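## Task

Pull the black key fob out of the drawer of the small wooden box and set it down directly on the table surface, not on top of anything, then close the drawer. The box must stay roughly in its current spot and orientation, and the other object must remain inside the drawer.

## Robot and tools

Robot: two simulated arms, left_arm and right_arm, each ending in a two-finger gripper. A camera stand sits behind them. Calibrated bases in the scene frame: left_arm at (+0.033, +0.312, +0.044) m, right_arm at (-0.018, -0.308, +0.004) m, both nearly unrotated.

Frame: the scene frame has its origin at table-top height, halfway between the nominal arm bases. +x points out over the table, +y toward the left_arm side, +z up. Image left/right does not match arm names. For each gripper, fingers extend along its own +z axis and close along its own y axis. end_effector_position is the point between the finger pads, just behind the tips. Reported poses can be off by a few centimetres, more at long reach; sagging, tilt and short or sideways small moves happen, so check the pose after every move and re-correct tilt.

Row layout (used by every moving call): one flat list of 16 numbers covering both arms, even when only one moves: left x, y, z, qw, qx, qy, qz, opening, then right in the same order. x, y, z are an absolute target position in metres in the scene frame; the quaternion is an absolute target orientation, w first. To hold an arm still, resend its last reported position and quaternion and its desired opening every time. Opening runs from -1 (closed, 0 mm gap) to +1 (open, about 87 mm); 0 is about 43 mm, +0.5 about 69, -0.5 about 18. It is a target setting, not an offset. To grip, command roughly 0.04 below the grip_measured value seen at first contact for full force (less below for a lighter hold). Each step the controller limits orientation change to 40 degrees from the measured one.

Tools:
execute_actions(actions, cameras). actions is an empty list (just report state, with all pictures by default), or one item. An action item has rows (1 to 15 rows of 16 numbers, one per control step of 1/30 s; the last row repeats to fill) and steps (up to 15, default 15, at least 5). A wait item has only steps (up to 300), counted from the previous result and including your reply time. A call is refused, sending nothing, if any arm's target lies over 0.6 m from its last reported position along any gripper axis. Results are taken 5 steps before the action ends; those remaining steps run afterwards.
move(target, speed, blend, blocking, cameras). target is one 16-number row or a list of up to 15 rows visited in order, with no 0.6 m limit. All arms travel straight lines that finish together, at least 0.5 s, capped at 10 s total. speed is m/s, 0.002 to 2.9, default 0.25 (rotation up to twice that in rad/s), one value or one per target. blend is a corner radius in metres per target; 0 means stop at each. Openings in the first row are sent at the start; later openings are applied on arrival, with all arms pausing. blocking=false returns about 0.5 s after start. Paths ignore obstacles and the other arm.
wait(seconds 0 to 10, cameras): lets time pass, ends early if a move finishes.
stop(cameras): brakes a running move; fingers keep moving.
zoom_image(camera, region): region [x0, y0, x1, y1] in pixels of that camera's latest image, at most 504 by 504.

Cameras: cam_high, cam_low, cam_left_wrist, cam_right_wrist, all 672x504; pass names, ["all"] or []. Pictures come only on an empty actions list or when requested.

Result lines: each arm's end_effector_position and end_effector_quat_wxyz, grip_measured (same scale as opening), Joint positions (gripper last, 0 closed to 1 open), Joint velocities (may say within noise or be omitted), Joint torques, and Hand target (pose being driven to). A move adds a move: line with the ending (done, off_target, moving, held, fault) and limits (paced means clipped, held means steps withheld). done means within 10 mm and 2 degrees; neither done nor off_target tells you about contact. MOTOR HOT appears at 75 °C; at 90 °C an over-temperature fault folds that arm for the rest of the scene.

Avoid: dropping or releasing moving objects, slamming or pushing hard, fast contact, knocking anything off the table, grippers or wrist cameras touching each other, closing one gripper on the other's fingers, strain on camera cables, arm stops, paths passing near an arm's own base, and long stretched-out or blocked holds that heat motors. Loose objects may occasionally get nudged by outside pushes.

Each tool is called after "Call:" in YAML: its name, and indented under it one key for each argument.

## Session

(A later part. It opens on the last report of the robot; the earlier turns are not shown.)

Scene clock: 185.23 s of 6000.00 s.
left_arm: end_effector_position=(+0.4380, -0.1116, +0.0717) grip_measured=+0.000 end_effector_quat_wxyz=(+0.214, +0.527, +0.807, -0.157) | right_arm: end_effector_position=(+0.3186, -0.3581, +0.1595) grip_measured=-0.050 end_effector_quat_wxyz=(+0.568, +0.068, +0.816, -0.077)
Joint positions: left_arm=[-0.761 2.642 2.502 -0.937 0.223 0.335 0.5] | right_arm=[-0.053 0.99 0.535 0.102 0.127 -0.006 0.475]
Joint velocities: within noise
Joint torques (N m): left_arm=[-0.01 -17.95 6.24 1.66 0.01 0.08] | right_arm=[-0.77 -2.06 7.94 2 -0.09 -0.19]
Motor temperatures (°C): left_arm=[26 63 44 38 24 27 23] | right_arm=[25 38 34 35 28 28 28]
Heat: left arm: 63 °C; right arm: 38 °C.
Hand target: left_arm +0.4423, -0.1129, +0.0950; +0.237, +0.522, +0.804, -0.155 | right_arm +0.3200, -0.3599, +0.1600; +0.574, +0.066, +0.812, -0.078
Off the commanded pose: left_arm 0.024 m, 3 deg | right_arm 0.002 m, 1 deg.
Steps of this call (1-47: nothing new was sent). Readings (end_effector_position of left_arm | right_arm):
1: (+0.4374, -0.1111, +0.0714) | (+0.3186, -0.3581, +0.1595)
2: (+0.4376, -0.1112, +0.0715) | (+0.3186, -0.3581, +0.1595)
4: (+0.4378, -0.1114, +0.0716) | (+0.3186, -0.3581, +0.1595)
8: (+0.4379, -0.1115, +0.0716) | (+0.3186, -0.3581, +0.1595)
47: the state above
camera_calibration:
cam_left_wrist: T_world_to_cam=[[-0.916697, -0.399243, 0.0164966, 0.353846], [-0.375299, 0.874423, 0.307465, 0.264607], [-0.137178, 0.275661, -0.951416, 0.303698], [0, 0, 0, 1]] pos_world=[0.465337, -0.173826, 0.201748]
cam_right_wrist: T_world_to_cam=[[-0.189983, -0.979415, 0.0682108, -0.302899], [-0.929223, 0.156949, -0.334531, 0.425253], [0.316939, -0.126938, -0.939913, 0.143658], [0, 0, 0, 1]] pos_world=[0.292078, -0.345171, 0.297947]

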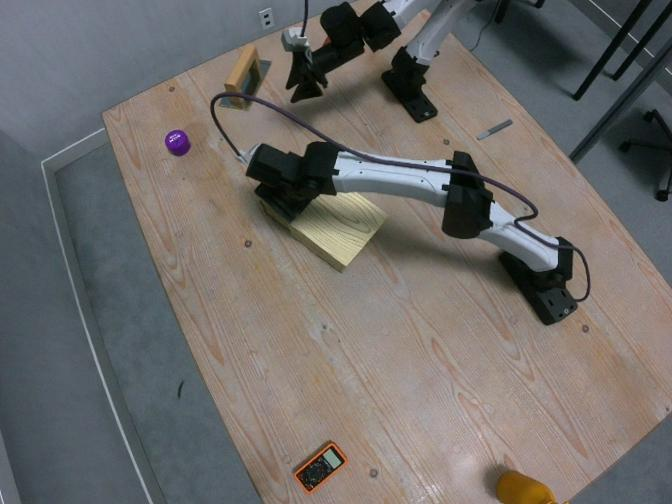

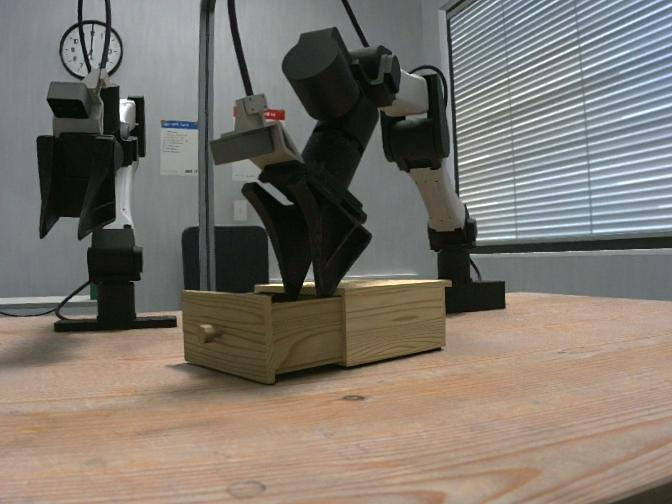

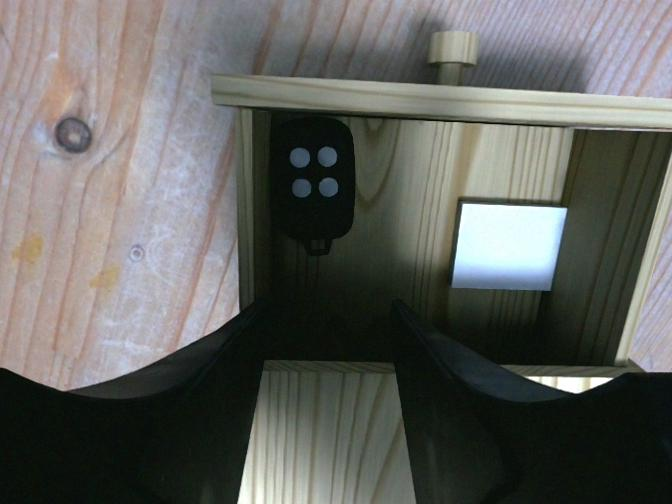

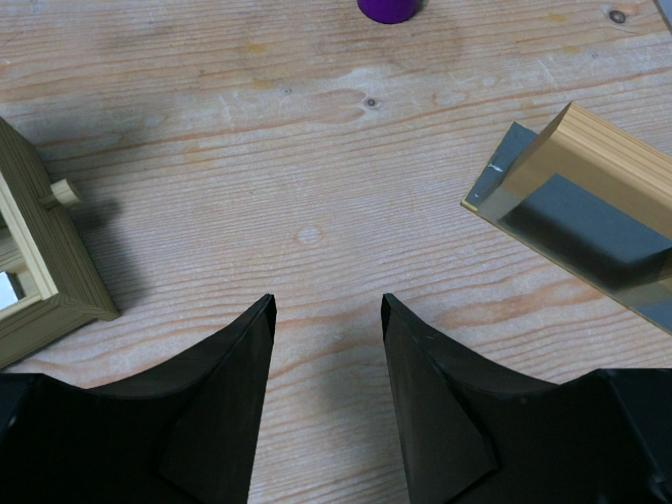

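Call:
move:
  target:
    - [0.43,-0.09,0.16,0.237,0.522,0.804,-0.155,0,0.32,-0.36,0.16,0.574,0.066,0.812,-0.078,-0.05]
    - [0.33,0.25,0.19,0.42,0,0.907,0,0,0.32,-0.36,0.16,0.574,0.066,0.812,-0.078,-1]
    - [0.33,0.25,0.19,0.42,0,0.907,0,0,0.38,-0.19,0.15,0.374,-0.192,0.888,0.08,-1]
  speed: 0.3
  blend: [0.03,0,0]
  cameras: ["all"]

Scene clock: 191.13 s of 6000.00 s.
left_arm: end_effector_position=(+0.3336, +0.2443, +0.1941) grip_measured=+0.000 end_effector_quat_wxyz=(+0.425, +0.008, +0.905, -0.009) | right_arm: end_effector_position=(+0.3729, -0.1956, +0.1424) grip_measured=-0.973 end_effector_quat_wxyz=(+0.372, -0.186, +0.906, +0.076)
Joint positions: left_arm=[-0.318 1.075 0.823 -0.463 -0.222 -0.202 0.5] | right_arm=[0.271 1.542 1.177 -0.433 -0.114 -0.117 0.013]
Joint torques (N m): left_arm=[0.46 -3.32 6.61 1.97 -0.25 0.06] | right_arm=[0.59 -4.67 12.14 1.38 -0.17 -0.25]
Motor temperatures (°C): left_arm=[26 62 44 39 24 27 23] | right_arm=[25 37 34 35 28 28 28]
Heat: left arm: 62 °C; right arm: 37 °C.
Hand target: left_arm +0.3301, +0.2499, +0.1901; +0.420, +0.000, +0.907, +0.000 | right_arm +0.3797, -0.1901, +0.1499; +0.380, -0.195, +0.901, +0.081
Off the commanded pose: left_arm 0.008 m, 2 deg | right_arm 0.012 m, 2 deg.
Kept back: nothing.
move: off_target (right_arm)
camera_calibration:
cam_left_wrist: T_world_to_cam=[[-0.0151438, -0.999885, -0.000326285, 0.247479], [-0.999489, 0.015147, -0.028133, 0.359915], [0.0281347, -0.0000999228, -0.999604, 0.329193], [0, 0, 0, 1]] pos_world=[0.354218, 0.242032, 0.339269]
cam_right_wrist: T_world_to_cam=[[0.408542, -0.912634, 0.0138882, -0.334561], [-0.908777, -0.405305, 0.0992576, 0.265221], [-0.0849569, -0.0531722, -0.994965, 0.303066], [0, 0, 0, 1]] pos_world=[0.403457, -0.181722, 0.279861]

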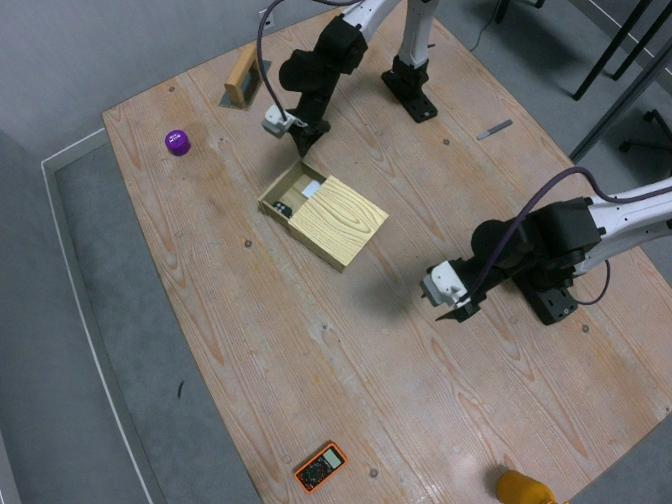

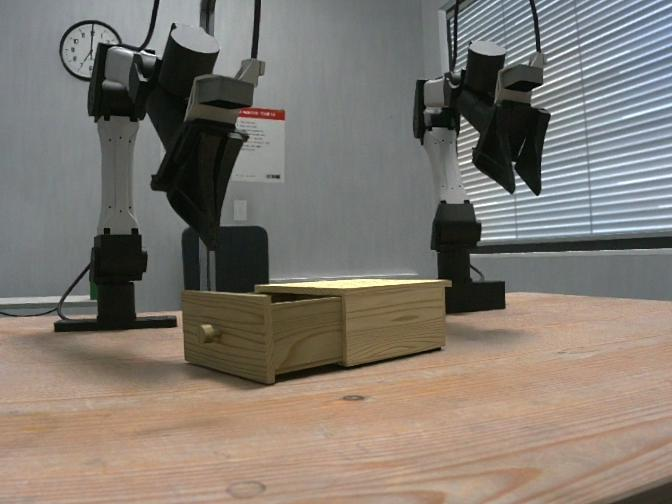

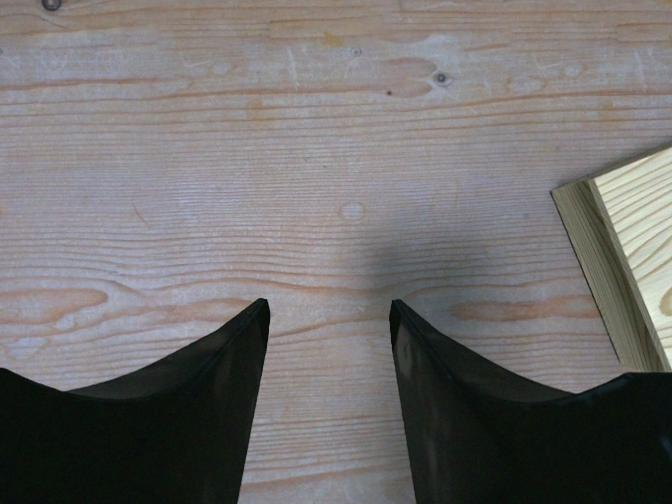

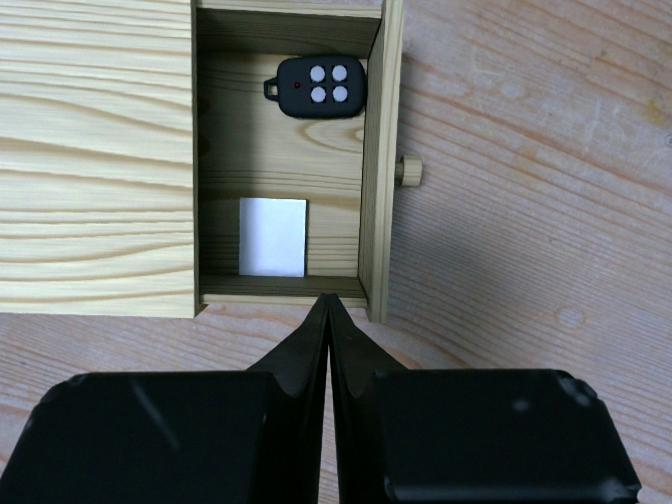

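Call:
move:
  target: [0.33,0.25,0.19,0.42,0,0.907,0,0,0.462,-0.112,0.12,0.374,-0.192,0.888,0.08,-1]
  cameras: ["cam_right_wrist","cam_low"]

Scene clock: 192.93 s of 6000.00 s.
left_arm: end_effector_position=(+0.3336, +0.2443, +0.1941) grip_measured=+0.000 end_effector_quat_wxyz=(+0.425, +0.008, +0.905, -0.009) | right_arm: end_effector_position=(+0.4518, -0.1162, +0.1141) grip_measured=-0.973 end_effector_quat_wxyz=(+0.367, -0.201, +0.905, +0.082)
Joint positions: left_arm=[-0.318 1.075 0.823 -0.463 -0.222 -0.202 0.5] | right_arm=[0.405 1.939 1.535 -0.397 -0.043 -0.044 0.013]
Joint torques (N m): left_arm=[0.51 -3.32 6.58 1.96 -0.24 0.06] | right_arm=[0.44 -7.38 11.96 1.51 0.05 -0.02]
Motor temperatures (°C): left_arm=[26 61 44 39 24 27 23] | right_arm=[25 37 35 35 28 28 28]
Heat: left arm: 61 °C; right arm: 37 °C.
Hand target: left_arm +0.3301, +0.2499, +0.1901; +0.420, +0.000, +0.907, +0.000 | right_arm +0.4616, -0.1122, +0.1202; +0.380, -0.195, +0.901, +0.081
Off the commanded pose: left_arm 0.008 m, 2 deg | right_arm 0.013 m, 2 deg.
Kept back: nothing.
move: off_target (right_arm)
camera_calibration:
cam_right_wrist: T_world_to_cam=[[0.437313, -0.899219, 0.0127752, -0.305264], [-0.894636, -0.43355, 0.107987, 0.36119], [-0.0915655, -0.0586535, -0.99407, 0.288092], [0, 0, 0, 1]] pos_world=[0.483009, -0.101007, 0.25128]
Images, in order (width x height): cam_low 672x504, cam_right_wrist 672x504.

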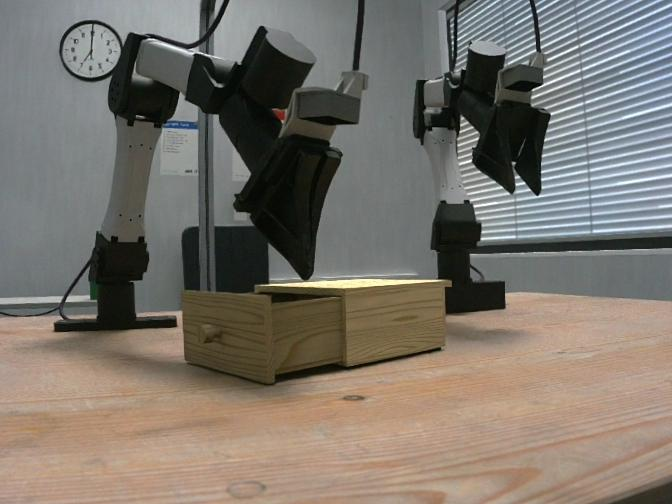

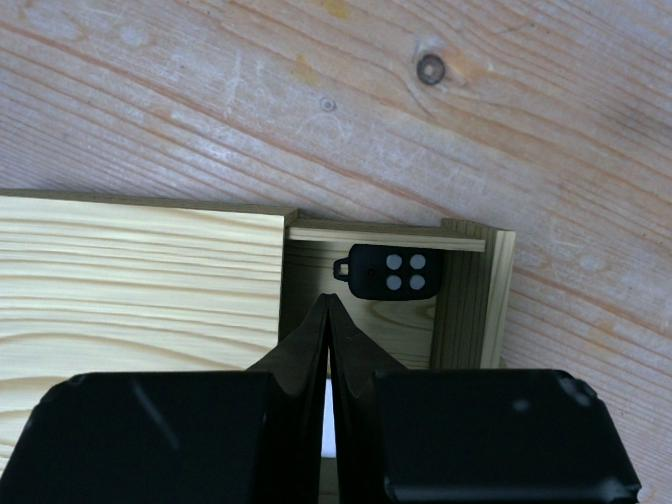

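Call:
move:
  target:
    - [0.33,0.25,0.19,0.42,0,0.907,0,0,0.470,-0.115,0.12,0.374,-0.192,0.888,0.08,-1]
    - [0.33,0.25,0.19,0.42,0,0.907,0,0,0.472,-0.115,0.07,0.374,-0.192,0.888,0.08,-1]
  speed: 0.1
  cameras: ["cam_right_wrist","cam_low"]

Call:
zoom_image:
  camera: "cam_right_wrist"
  region: [240, 170, 480, 350]

Scene clock: 195.13 s of 6000.00 s.
left_arm: end_effector_position=(+0.3336, +0.2443, +0.1941) grip_measured=+0.000 end_effector_quat_wxyz=(+0.425, +0.008, +0.905, -0.009) | right_arm: end_effector_position=(+0.4667, -0.1130, +0.0750) grip_measured=-0.973 end_effector_quat_wxyz=(+0.375, -0.198, +0.902, +0.082)
Joint positions: left_arm=[-0.318 1.075 0.823 -0.463 -0.222 -0.202 0.5] | right_arm=[0.401 2.019 1.479 -0.243 -0.042 -0.043 0.013]
Joint torques (N m): left_arm=[0.47 -3.33 6.63 1.95 -0.25 0.07] | right_arm=[-0.69 -8.02 8.03 1.68 -0.04 -0.17]
Motor temperatures (°C): left_arm=[26 59 44 39 24 27 23] | right_arm=[25 38 35 35 28 28 28]
Heat: left arm: 59 °C; right arm: 38 °C.
Hand target: left_arm +0.3301, +0.2499, +0.1901; +0.420, +0.000, +0.907, +0.000 | right_arm +0.4718, -0.1151, +0.0700; +0.379, -0.195, +0.901, +0.081
Off the commanded pose: left_arm 0.008 m, 2 deg | right_arm 0.008 m, 1 deg.
Kept back: nothing.
move: done
camera_calibration:
cam_right_wrist: T_world_to_cam=[[0.432188, -0.901668, 0.0144005, -0.306439], [-0.898643, -0.429297, 0.0902491, 0.383785], [-0.0751926, -0.0519455, -0.995815, 0.244088], [0, 0, 0, 1]] pos_world=[0.495679, -0.0988693, 0.212843]
Images, in order (width x height): cam_low 672x504, cam_right_wrist 672x504.

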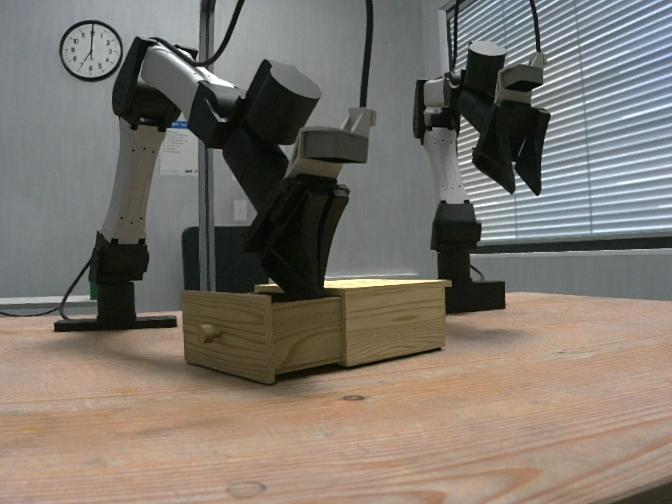

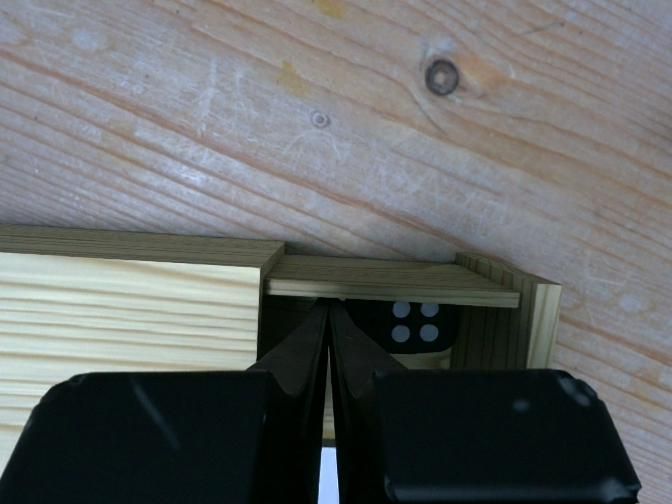

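Scaled by 2.100 from the camera's 672x504 image, which has a finer 960x720 frame.

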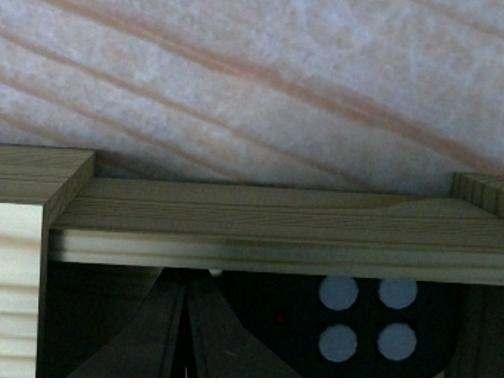

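Call:
move:
  target: [0.33,0.25,0.19,0.42,0,0.907,0,0,0.472,-0.115,0.034,0.374,-0.192,0.888,0.08,-1]
  speed: 0.06
  cameras: ["cam_right_wrist","cam_low"]

Call:
zoom_image:
  camera: "cam_right_wrist"
  region: [240, 200, 480, 380]

Scene clock: 196.27 s of 6000.00 s.
left_arm: end_effector_position=(+0.3336, +0.2443, +0.1941) grip_measured=+0.000 end_effector_quat_wxyz=(+0.425, +0.008, +0.905, -0.009) | right_arm: end_effector_position=(+0.4700, -0.1132, +0.0489) grip_measured=-0.973 end_effector_quat_wxyz=(+0.383, -0.196, +0.899, +0.082)
Joint positions: left_arm=[-0.318 1.075 0.823 -0.463 -0.222 -0.202 0.5] | right_arm=[0.398 2.055 1.413 -0.125 -0.043 -0.044 0.013]
Joint torques (N m): left_arm=[0.49 -3.32 6.58 1.96 -0.25 0.07] | right_arm=[-0.32 -7.2 6.78 1.77 -0.03 -0.15]
Motor temperatures (°C): left_arm=[26 59 44 39 24 27 23] | right_arm=[25 38 35 35 28 28 28]
Heat: left arm: 59 °C; right arm: 38 °C.
Hand target: left_arm +0.3301, +0.2499, +0.1901; +0.420, +0.000, +0.907, +0.000 | right_arm +0.4714, -0.1151, +0.0343; +0.379, -0.195, +0.901, +0.081
Off the commanded pose: left_arm 0.008 m, 2 deg | right_arm 0.015 m, 0 deg.
Kept back: nothing.
move: off_target (right_arm)
camera_calibration:
cam_right_wrist: T_world_to_cam=[[0.430045, -0.902672, 0.0156288, -0.306847], [-0.900785, -0.427859, 0.0743189, 0.390963], [-0.0603987, -0.0460387, -0.997112, 0.212084], [0, 0, 0, 1]] pos_world=[0.496941, -0.0999409, 0.187211]
Images, in order (width x height): cam_low 672x504, cam_right_wrist 672x504.

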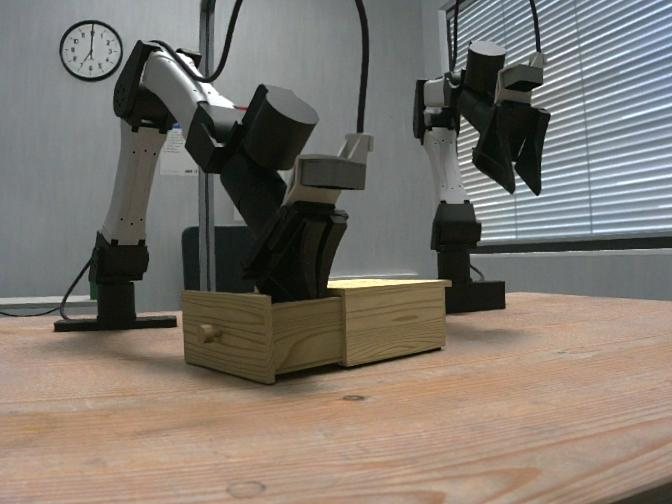

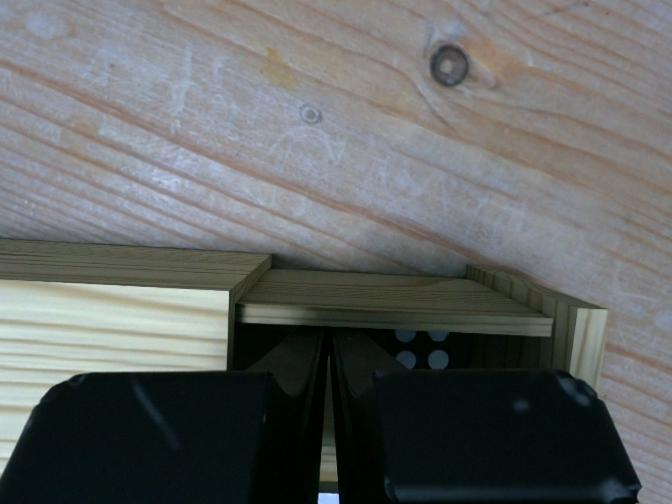

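Scaled by 2.100 from the camera's 672x504 image, which has a finer 960x720 frame.

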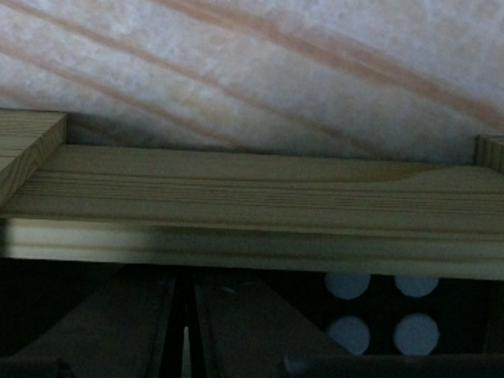

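Call:
move:
  target: [0.33,0.25,0.19,0.42,0,0.907,0,0,0.468,-0.107,0.022,0.374,-0.192,0.888,0.08,-1]
  speed: 0.06
  cameras: ["cam_right_wrist"]

Scene clock: 197.20 s of 6000.00 s.
left_arm: end_effector_position=(+0.3336, +0.2443, +0.1941) grip_measured=+0.000 end_effector_quat_wxyz=(+0.425, +0.008, +0.905, -0.009) | right_arm: end_effector_position=(+0.4698, -0.1127, +0.0469) grip_measured=-0.973 end_effector_quat_wxyz=(+0.385, -0.190, +0.899, +0.085)
Joint positions: left_arm=[-0.318 1.075 0.823 -0.463 -0.222 -0.202 0.5] | right_arm=[0.398 2.055 1.4 -0.105 -0.043 -0.031 0.013]
Joint torques (N m): left_arm=[0.51 -3.3 6.63 1.96 -0.26 0.06] | right_arm=[1.66 -5.96 5.16 2.01 0.11 -0.14]
Motor temperatures (°C): left_arm=[26 58 44 39 24 27 23] | right_arm=[25 38 35 35 28 28 28]
Heat: left arm: 58 °C; right arm: 38 °C.
Hand target: left_arm +0.3301, +0.2499, +0.1901; +0.420, +0.000, +0.907, +0.000 | right_arm +0.4665, -0.1077, +0.0228; +0.379, -0.195, +0.901, +0.081
Off the commanded pose: left_arm 0.008 m, 2 deg | right_arm 0.026 m, 1 deg.
Kept back: nothing.
move: off_target (right_arm)
camera_calibration:
cam_right_wrist: T_world_to_cam=[[0.42194, -0.906599, 0.00675539, -0.302495], [-0.904726, -0.420563, 0.0677979, 0.394124], [-0.0586244, -0.0347184, -0.997676, 0.210578], [0, 0, 0, 1]] pos_world=[0.496554, -0.101177, 0.185412]
Images, in order (width x height): cam_right_wrist 672x504.

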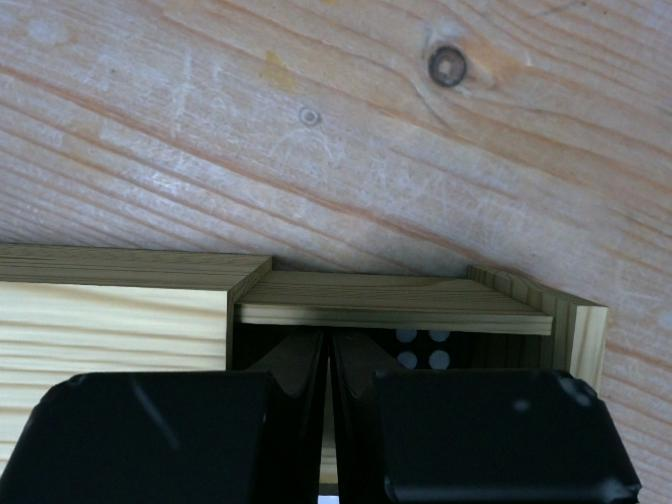

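Call:
move:
  target:
    - [0.33,0.25,0.19,0.42,0,0.907,0,0,0.436,-0.128,0.022,0.374,-0.192,0.888,0.08,-1]
    - [0.33,0.25,0.19,0.42,0,0.907,0,0,0.40,-0.14,0.1,0.374,-0.192,0.888,0.08,-1]
    - [0.33,0.25,0.19,0.42,0,0.907,0,0,0.38,-0.19,0.15,0.374,-0.192,0.888,0.08,-1]
  speed: [0.07,0.2,0.2]
  blend: [0,0.02,0]
  cameras: ["cam_right_wrist"]

Scene clock: 199.70 s of 6000.00 s.
left_arm: end_effector_position=(+0.3336, +0.2443, +0.1941) grip_measured=+0.000 end_effector_quat_wxyz=(+0.425, +0.008, +0.905, -0.009) | right_arm: end_effector_position=(+0.3729, -0.1923, +0.1261) grip_measured=-0.973 end_effector_quat_wxyz=(+0.352, -0.190, +0.913, +0.077)
Joint positions: left_arm=[-0.318 1.075 0.823 -0.463 -0.222 -0.202 0.5] | right_arm=[0.279 1.585 1.177 -0.433 -0.114 -0.117 0.013]
Joint torques (N m): left_arm=[0.51 -3.32 6.6 1.96 -0.26 0.06] | right_arm=[-0.18 -8.44 11.92 1.33 -0.24 -0.25]
Motor temperatures (°C): left_arm=[26 57 45 39 24 27 23] | right_arm=[25 38 35 35 28 28 28]
Heat: left arm: 57 °C; right arm: 38 °C.
Hand target: left_arm +0.3301, +0.2499, +0.1901; +0.420, +0.000, +0.907, +0.000 | right_arm +0.3794, -0.1901, +0.1500; +0.380, -0.195, +0.901, +0.081
Off the commanded pose: left_arm 0.008 m, 2 deg | right_arm 0.025 m, 3 deg.
Kept back: nothing.
move: off_target (right_arm)
camera_calibration:
cam_right_wrist: T_world_to_cam=[[0.416039, -0.909322, 0.00668641, -0.33262], [-0.90074, -0.411081, 0.140285, 0.258856], [-0.124816, -0.0643869, -0.990089, 0.29921], [0, 0, 0, 1]] pos_world=[0.408891, -0.176782, 0.262155]
Images, in order (width x height): cam_right_wrist 672x504.

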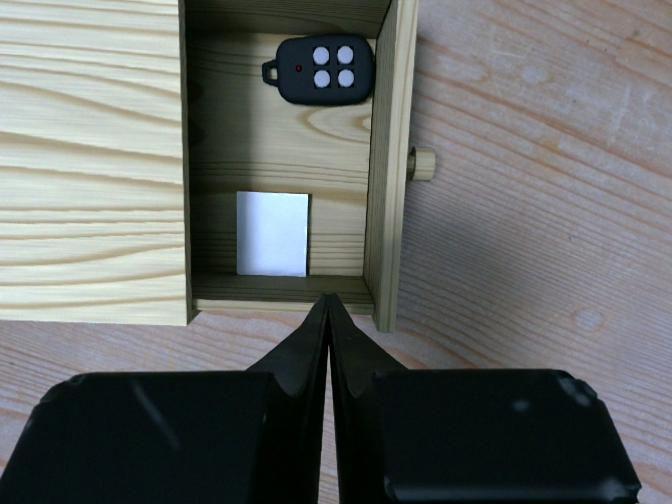

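Call:
move:
  target:
    - [0.33,0.25,0.19,0.42,0,0.907,0,0,0.468,-0.107,0.12,0.374,-0.192,0.888,0.08,-1]
    - [0.33,0.25,0.19,0.42,0,0.907,0,0,0.470,-0.107,0.065,0.374,-0.192,0.888,0.08,-1]
    - [0.33,0.25,0.19,0.42,0,0.907,0,0,0.471,-0.107,0.029,0.374,-0.192,0.888,0.08,-1]
  speed: [0.25,0.12,0.06]
  cameras: ["cam_right_wrist"]

Call:
zoom_image:
  camera: "cam_right_wrist"
  region: [240, 200, 480, 380]

Scene clock: 203.17 s of 6000.00 s.
left_arm: end_effector_position=(+0.3336, +0.2443, +0.1941) grip_measured=+0.000 end_effector_quat_wxyz=(+0.425, +0.008, +0.905, -0.009) | right_arm: end_effector_position=(+0.4696, -0.1115, +0.0481) grip_measured=-0.973 end_effector_quat_wxyz=(+0.382, -0.194, +0.901, +0.077)
Joint positions: left_arm=[-0.318 1.075 0.823 -0.463 -0.222 -0.202 0.5] | right_arm=[0.407 2.059 1.418 -0.131 -0.024 -0.037 0.013]
Joint torques (N m): left_arm=[0.51 -3.32 6.57 1.96 -0.26 0.07] | right_arm=[0.57 -6.35 6.2 1.96 -0.08 -0.1]
Motor temperatures (°C): left_arm=[26 55 45 39 24 27 23] | right_arm=[25 38 35 35 28 28 28]
Heat: left arm: 55 °C; right arm: 38 °C.
Hand target: left_arm +0.3301, +0.2499, +0.1901; +0.420, +0.000, +0.907, +0.000 | right_arm +0.4699, -0.1074, +0.0295; +0.379, -0.195, +0.901, +0.081
Off the commanded pose: left_arm 0.008 m, 2 deg | right_arm 0.020 m, 1 deg.
Kept back: nothing.
move: off_target (right_arm)
camera_calibration:
cam_right_wrist: T_world_to_cam=[[0.421532, -0.906524, 0.0229017, -0.301905], [-0.904676, -0.418672, 0.0792167, 0.3941], [-0.0622236, -0.054111, -0.996594, 0.211235], [0, 0, 0, 1]] pos_world=[0.496939, -0.097255, 0.18621]
Images, in order (width x height): cam_right_wrist 672x504.

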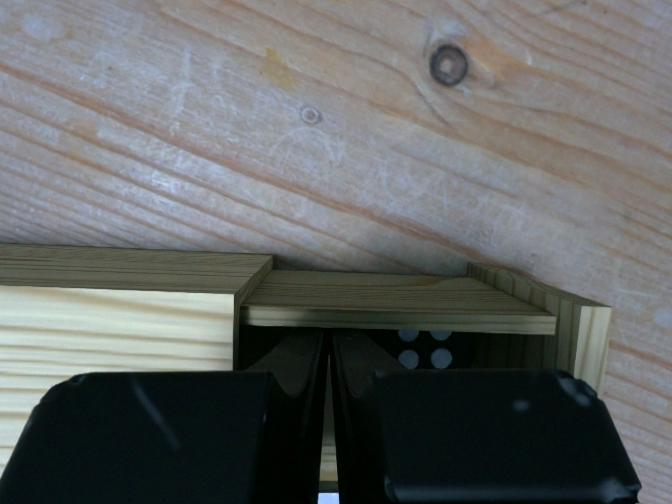

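Scaled by 2.100 from the camera's 672x504 image, which has a finer 960x720 frame.

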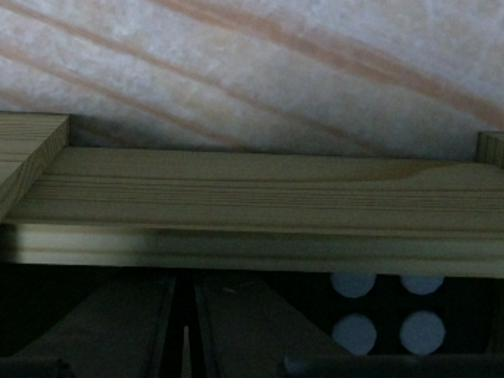

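Call:
move:
  target:
    - [0.33,0.25,0.19,0.42,0,0.907,0,0,0.45,-0.12,0.13,0.374,-0.192,0.888,0.08,-1]
    - [0.33,0.25,0.19,0.42,0,0.907,0,0,0.469,-0.149,0.12,0.294,-0.198,0.933,0.0626,-1]
    - [0.33,0.25,0.19,0.42,0,0.907,0,0,0.469,-0.149,0.06,0.294,-0.198,0.933,0.0626,-1]
  speed: [0.2,0.15,0.12]
  blend: [0.02,0,0]
  cameras: ["cam_right_wrist","cam_low"]

Scene clock: 206.80 s of 6000.00 s.
left_arm: end_effector_position=(+0.3336, +0.2443, +0.1941) grip_measured=+0.000 end_effector_quat_wxyz=(+0.425, +0.008, +0.905, -0.009) | right_arm: end_effector_position=(+0.4647, -0.1498, +0.0659) grip_measured=-0.973 end_effector_quat_wxyz=(+0.291, -0.194, +0.935, +0.059)
Joint positions: left_arm=[-0.318 1.075 0.823 -0.463 -0.222 -0.202 0.5] | right_arm=[0.333 2.104 1.667 -0.534 -0.058 -0.089 0.013]
Joint torques (N m): left_arm=[0.47 -3.3 6.63 1.95 -0.24 0.06] | right_arm=[-0.39 -8.8 8.09 1.41 -0.15 -0.25]
Heat: left arm: 53 °C; right arm: 38 °C.
Hand target: left_arm +0.3301, +0.2499, +0.1901; +0.420, +0.000, +0.907, +0.000 | right_arm +0.4689, -0.1492, +0.0601; +0.294, -0.198, +0.933, +0.062
Off the commanded pose: left_arm 0.008 m, 2 deg | right_arm 0.007 m, 1 deg.
Kept back: nothing.
move: done
camera_calibration:
cam_right_wrist: T_world_to_cam=[[0.414255, -0.910063, 0.0133338, -0.331434], [-0.877167, -0.395287, 0.272629, 0.350124], [-0.242839, -0.124634, -0.962027, 0.297809], [0, 0, 0, 1]] pos_world=[0.516735, -0.12611, 0.195466]
Images, in order (width x height): cam_low 672x504, cam_right_wrist 672x504.

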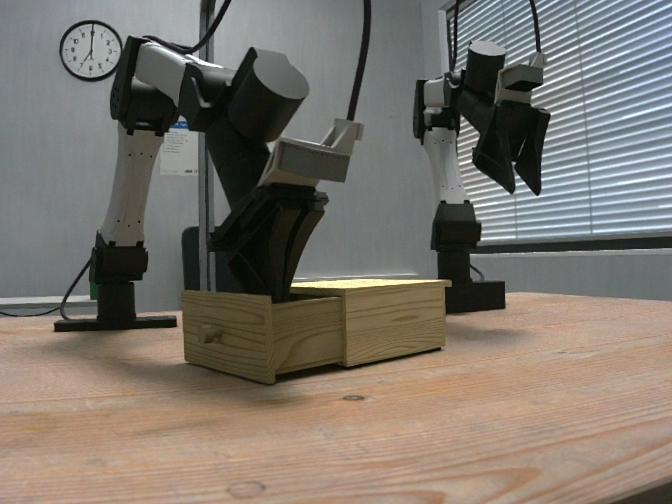

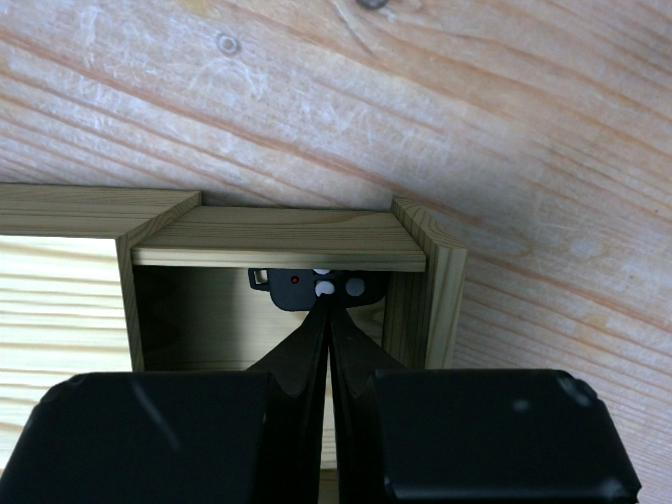

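Call:
move:
  target:
    - [0.33,0.25,0.19,0.42,0,0.907,0,0,0.471,-0.148,0.022,0.294,-0.198,0.933,0.0626,-1]
    - [0.33,0.25,0.19,0.42,0,0.907,0,0,0.415,-0.173,0.022,0.294,-0.198,0.933,0.0626,-1]
  speed: 0.06
  cameras: ["cam_right_wrist"]

Scene clock: 209.17 s of 6000.00 s.
left_arm: end_effector_position=(+0.3336, +0.2443, +0.1941) grip_measured=+0.000 end_effector_quat_wxyz=(+0.425, +0.008, +0.905, -0.009) | right_arm: end_effector_position=(+0.4364, -0.1640, +0.0349) grip_measured=-0.973 end_effector_quat_wxyz=(+0.331, -0.195, +0.921, +0.065)
Joint positions: left_arm=[-0.318 1.075 0.823 -0.463 -0.222 -0.202 0.5] | right_arm=[0.318 1.97 1.295 -0.212 -0.072 -0.104 0.013]
Joint torques (N m): left_arm=[0.51 -3.33 6.63 1.96 -0.24 0.07] | right_arm=[-0.43 -9.59 4.68 0.73 -0.13 -0.22]
Heat: left arm: 52 °C; right arm: 39 °C.
Hand target: left_arm +0.3301, +0.2499, +0.1901; +0.420, +0.000, +0.907, +0.000 | right_arm +0.4158, -0.1725, +0.0224; +0.294, -0.198, +0.933, +0.063
Off the commanded pose: left_arm 0.008 m, 2 deg | right_arm 0.027 m, 4 deg.
Kept back: nothing.
move: off_target (right_arm)
camera_calibration:
cam_right_wrist: T_world_to_cam=[[0.417732, -0.908309, 0.0217872, -0.333785], [-0.893684, -0.406446, 0.190078, 0.336455], [-0.163794, -0.0988725, -0.981527, 0.229668], [0, 0, 0, 1]] pos_world=[0.477736, -0.143721, 0.168745]
Images, in order (width x height): cam_right_wrist 672x504.

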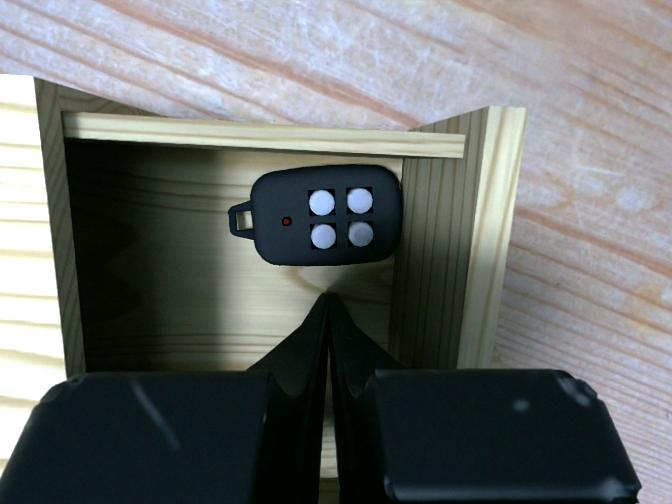

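Call:
move:
  target:
    - [0.33,0.25,0.19,0.42,0,0.907,0,0,0.445,-0.16,0.075,0.294,-0.198,0.933,0.0626,-1]
    - [0.33,0.25,0.19,0.42,0,0.907,0,0,0.471,-0.149,0.06,0.294,-0.198,0.933,0.0626,-1]
    - [0.33,0.25,0.19,0.42,0,0.907,0,0,0.474,-0.147,0.01,0.294,-0.198,0.933,0.0626,-1]
    - [0.33,0.25,0.19,0.42,0,0.907,0,0,0.41,-0.175,0.01,0.294,-0.198,0.933,0.0626,-1]
  speed: [0.1,0.1,0.08,0.06]
  blend: [0.01,0,0,0]
  cameras: ["cam_right_wrist"]

Scene clock: 213.27 s of 6000.00 s.
left_arm: end_effector_position=(+0.3336, +0.2443, +0.1941) grip_measured=+0.000 end_effector_quat_wxyz=(+0.425, +0.008, +0.905, -0.009) | right_arm: end_effector_position=(+0.4548, -0.1592, +0.0473) grip_measured=-0.974 end_effector_quat_wxyz=(+0.382, -0.194, +0.901, +0.068)
Joint positions: left_arm=[-0.318 1.075 0.823 -0.463 -0.222 -0.202 0.5] | right_arm=[0.317 1.959 1.268 -0.086 -0.073 -0.106 0.013]
Joint torques (N m): left_arm=[0.49 -3.32 6.63 1.95 -0.26 0.07] | right_arm=[-0.62 -8.62 3.4 0.05 -0.1 -0.2]
Heat: left arm: 51 °C; right arm: 39 °C.
Hand target: left_arm +0.3301, +0.2499, +0.1901; +0.420, +0.000, +0.907, +0.000 | right_arm +0.4123, -0.1738, +0.0126; +0.296, -0.197, +0.932, +0.063
Off the commanded pose: left_arm 0.008 m, 2 deg | right_arm 0.060 m, 11 deg.
Kept back: nothing.
move: off_target (right_arm)
camera_calibration:
cam_right_wrist: T_world_to_cam=[[0.415426, -0.908828, 0.038105, -0.337213], [-0.907702, -0.41146, 0.0823272, 0.363057], [-0.0591426, -0.0687889, -0.995877, 0.203274], [0, 0, 0, 1]] pos_world=[0.481656, -0.143102, 0.185396]
Images, in order (width x height): cam_right_wrist 672x504.

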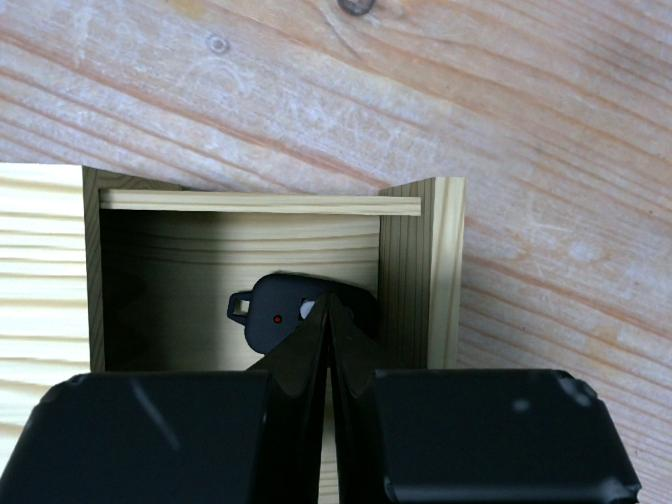

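Call:
move:
  target:
    - [0.33,0.25,0.19,0.42,0,0.907,0,0,0.43,-0.17,0.12,0.374,-0.192,0.888,0.08,-1]
    - [0.33,0.25,0.19,0.42,0,0.907,0,0,0.32,-0.36,0.16,0.574,0.066,0.812,-0.078,-0.05]
    - [0.42,-0.10,0.13,0.238,0.522,0.804,-0.1547,0,0.32,-0.36,0.16,0.574,0.066,0.812,-0.078,-0.05]
  speed: [0.2,0.35,0.35]
  blend: [0.03,0.05,0]
  cameras: ["cam_left_wrist","cam_low"]

Scene clock: 219.10 s of 6000.00 s.
left_arm: end_effector_position=(+0.4208, -0.0962, +0.1340) grip_measured=+0.000 end_effector_quat_wxyz=(+0.244, +0.517, +0.807, -0.148) | right_arm: end_effector_position=(+0.3192, -0.3566, +0.1539) grip_measured=-0.050 end_effector_quat_wxyz=(+0.561, +0.056, +0.822, -0.076)
Joint positions: left_arm=[-0.773 2.405 2.292 -0.905 0.183 0.309 0.5] | right_arm=[-0.056 1.004 0.534 0.102 0.108 -0.024 0.475]
Joint torques (N m): left_arm=[-0.01 -11.37 9.43 1.52 0.27 0.24] | right_arm=[-0.55 -3.36 7.97 1.99 0.11 -0.04]
Motor temperatures (°C): left_arm=[26 50 45 39 24 27 23] | right_arm=[25 39 35 35 28 28 28]
Heat: left arm: 50 °C; right arm: 39 °C.
Hand target: left_arm +0.4199, -0.0999, +0.1301; +0.239, +0.522, +0.804, -0.155 | right_arm +0.3199, -0.3599, +0.1601; +0.574, +0.066, +0.812, -0.078
Off the commanded pose: left_arm 0.006 m, 1 deg | right_arm 0.007 m, 2 deg.
Kept back: nothing.
move: done; blend cut to 0 m at target 2
camera_calibration:
cam_left_wrist: T_world_to_cam=[[-0.904216, -0.42638, -0.0243382, 0.340783], [-0.416902, 0.868881, 0.266904, 0.247924], [-0.0926558, 0.251486, -0.963416, 0.336909], [0, 0, 0, 1]] pos_world=[0.442718, -0.154841, 0.266705]
Images, in order (width x height): cam_low 672x504, cam_left_wrist 672x504.

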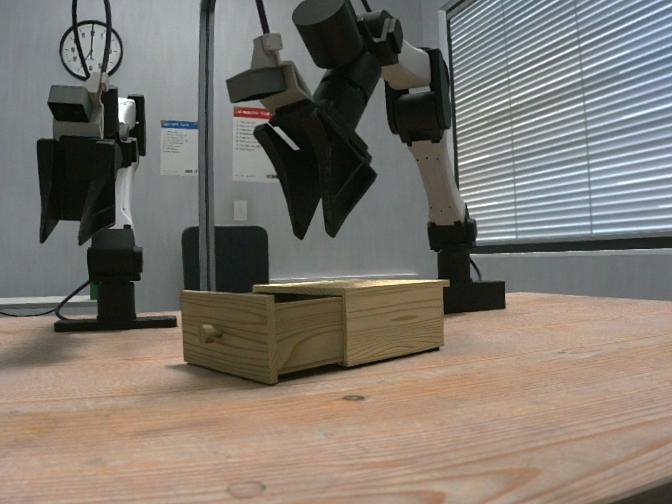

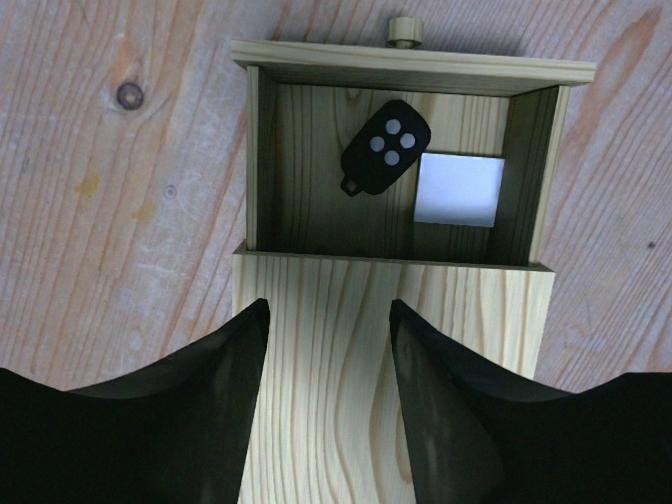

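Call:
move:
  target: [0.425,-0.145,0.095,0.192,0.7071,0.648,-0.2094,-0.03,0.32,-0.36,0.16,0.574,0.066,0.812,-0.078,-0.05]
  speed: 0.2
  cameras: ["cam_left_wrist","cam_low"]

Scene clock: 221.63 s of 6000.00 s.
left_arm: end_effector_position=(+0.4292, -0.1404, +0.0999) grip_measured=-0.030 end_effector_quat_wxyz=(+0.243, +0.691, +0.651, -0.200) | right_arm: end_effector_position=(+0.3192, -0.3566, +0.1539) grip_measured=-0.050 end_effector_quat_wxyz=(+0.561, +0.056, +0.822, -0.076)
Joint positions: left_arm=[-0.776 2.772 2.843 -1.132 0.406 0.744 0.485] | right_arm=[-0.056 1.004 0.534 0.102 0.108 -0.024 0.475]
Joint torques (N m): left_arm=[-0.31 -12.75 8.84 1.41 0.4 0.2] | right_arm=[-0.55 -3.18 8.05 2 0.08 -0.01]
Heat: left arm: 51 °C; right arm: 38 °C.
Hand target: left_arm +0.4244, -0.1445, +0.0948; +0.239, +0.696, +0.644, -0.208 | right_arm +0.3199, -0.3599, +0.1601; +0.574, +0.066, +0.812, -0.078
Off the commanded pose: left_arm 0.008 m, 6 deg | right_arm 0.007 m, 2 deg.
elbow stopped short (left arm): the move would have taken joint 3 (elbow) straighter than the controller allows.
Kept back: nothing.
move: off_target (left_arm)
camera_calibration:
cam_left_wrist: T_world_to_cam=[[-0.995668, 0.0294343, -0.0882025, 0.438324], [0.0103201, 0.977696, 0.209772, 0.136589], [0.0924097, 0.207953, -0.973764, 0.231389], [0, 0, 0, 1]] pos_world=[0.413633, -0.194562, 0.235327]
Images, in order (width x height): cam_low 672x504, cam_left_wrist 672x504.

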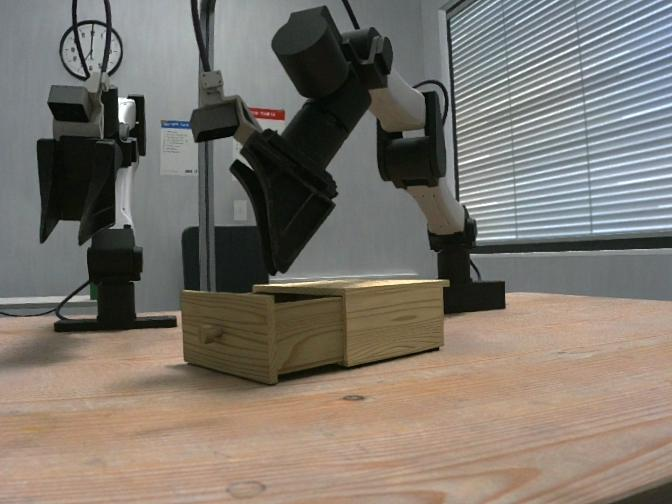

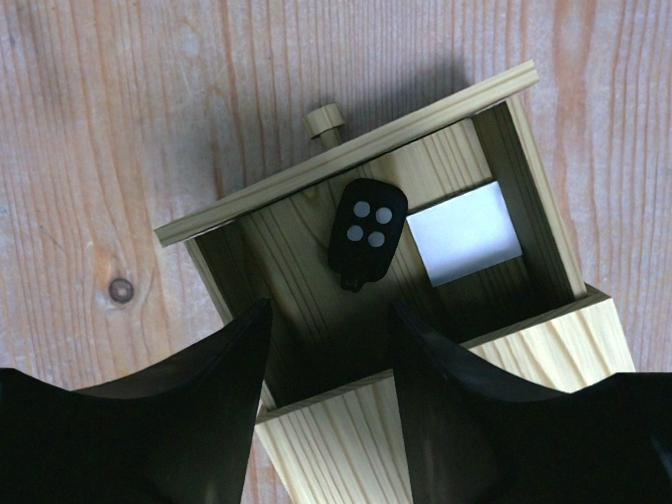

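Call:
move:
  target: [0.417,-0.152,0.055,0.192,0.7071,0.648,-0.2094,-0.03,0.32,-0.36,0.16,0.574,0.066,0.812,-0.078,-0.05]
  speed: 0.12
  cameras: ["cam_left_wrist","cam_low"]

Scene clock: 222.83 s of 6000.00 s.
left_arm: end_effector_position=(+0.4156, -0.1455, +0.0552) grip_measured=-0.030 end_effector_quat_wxyz=(+0.207, +0.700, +0.653, -0.203) | right_arm: end_effector_position=(+0.3192, -0.3566, +0.1539) grip_measured=-0.050 end_effector_quat_wxyz=(+0.561, +0.056, +0.822, -0.076)
Joint positions: left_arm=[-0.798 2.852 2.845 -1.128 0.407 0.746 0.485] | right_arm=[-0.056 1.004 0.534 0.102 0.108 -0.024 0.475]
Joint torques (N m): left_arm=[-0.18 -13.46 8.59 1.53 0.37 0.2] | right_arm=[-0.61 -3.23 8.02 1.98 0.09 -0.03]
Heat: left arm: 52 °C; right arm: 38 °C.
Hand target: left_arm +0.4164, -0.1515, +0.0548; +0.215, +0.702, +0.646, -0.209 | right_arm +0.3199, -0.3599, +0.1601; +0.574, +0.066, +0.812, -0.078
Off the commanded pose: left_arm 0.007 m, 2 deg | right_arm 0.007 m, 2 deg.
elbow stopped short (left arm): the move would have taken joint 3 (elbow) straighter than the controller allows.
Kept back: nothing.
move: done
camera_calibration:
cam_left_wrist: T_world_to_cam=[[-0.99777, 0.0565535, -0.035463, 0.422912], [0.045517, 0.965002, 0.258262, 0.13194], [0.0488274, 0.256072, -0.965424, 0.214899], [0, 0, 0, 1]] pos_world=[0.40547, -0.206269, 0.188392]
Images, in order (width x height): cam_low 672x504, cam_left_wrist 672x504.

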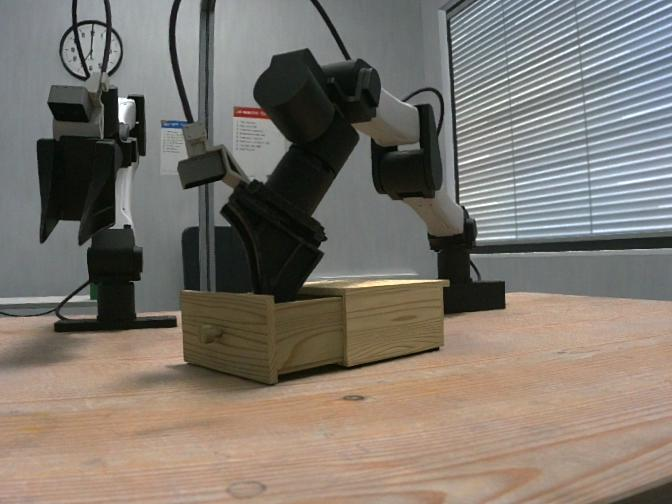

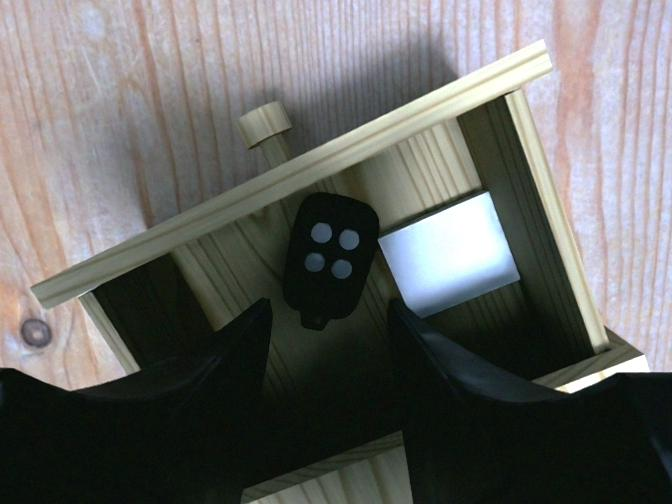

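Call:
move:
  target:
    - [0.417,-0.151,0.040,0.192,0.7071,0.648,-0.2094,0.03,0.32,-0.36,0.16,0.574,0.066,0.812,-0.078,-0.05]
    - [0.417,-0.151,0.019,0.192,0.7071,0.648,-0.2094,0.03,0.32,-0.36,0.16,0.574,0.066,0.812,-0.078,-0.05]
  speed: 0.07
  cameras: ["cam_left_wrist","cam_low"]

Scene clock: 224.53 s of 6000.00 s.
left_arm: end_effector_position=(+0.4222, -0.1554, +0.0407) grip_measured=+0.030 end_effector_quat_wxyz=(+0.222, +0.701, +0.645, -0.208) | right_arm: end_effector_position=(+0.3192, -0.3566, +0.1539) grip_measured=-0.050 end_effector_quat_wxyz=(+0.561, +0.056, +0.822, -0.076)
Joint positions: left_arm=[-0.798 2.887 2.845 -1.061 0.42 0.75 0.515] | right_arm=[-0.056 1.004 0.534 0.102 0.108 -0.024 0.475]
Joint torques (N m): left_arm=[-0.08 -11.77 7.82 1.22 0.29 0.28] | right_arm=[-0.61 -3.25 8.02 1.97 0.09 -0.04]
Heat: left arm: 54 °C; right arm: 38 °C.
Hand target: left_arm +0.4164, -0.1505, +0.0194; +0.199, +0.705, +0.647, -0.209 | right_arm +0.3199, -0.3599, +0.1601; +0.574, +0.066, +0.812, -0.078
Off the commanded pose: left_arm 0.023 m, 3 deg | right_arm 0.007 m, 2 deg.
elbow stopped short (left arm): the move would have taken joint 3 (elbow) straighter than the controller allows.
Kept back: nothing.
move: off_target (left_arm)
camera_calibration:
cam_left_wrist: T_world_to_cam=[[-0.996499, 0.0642201, -0.053527, 0.431019], [0.0503303, 0.972062, 0.229264, 0.145164], [0.0667549, 0.225768, -0.971891, 0.191057], [0, 0, 0, 1]] pos_world=[0.40945, -0.211923, 0.175477]
Images, in order (width x height): cam_low 672x504, cam_left_wrist 672x504.

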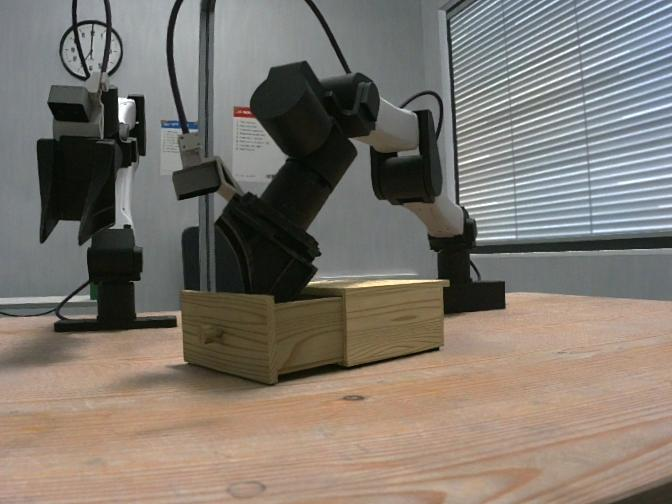

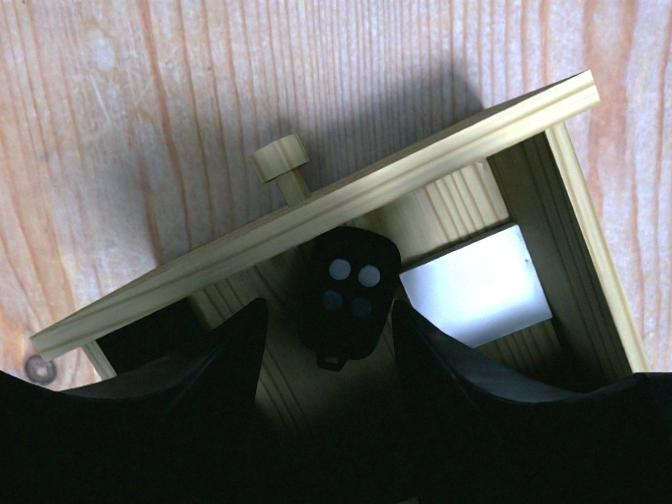

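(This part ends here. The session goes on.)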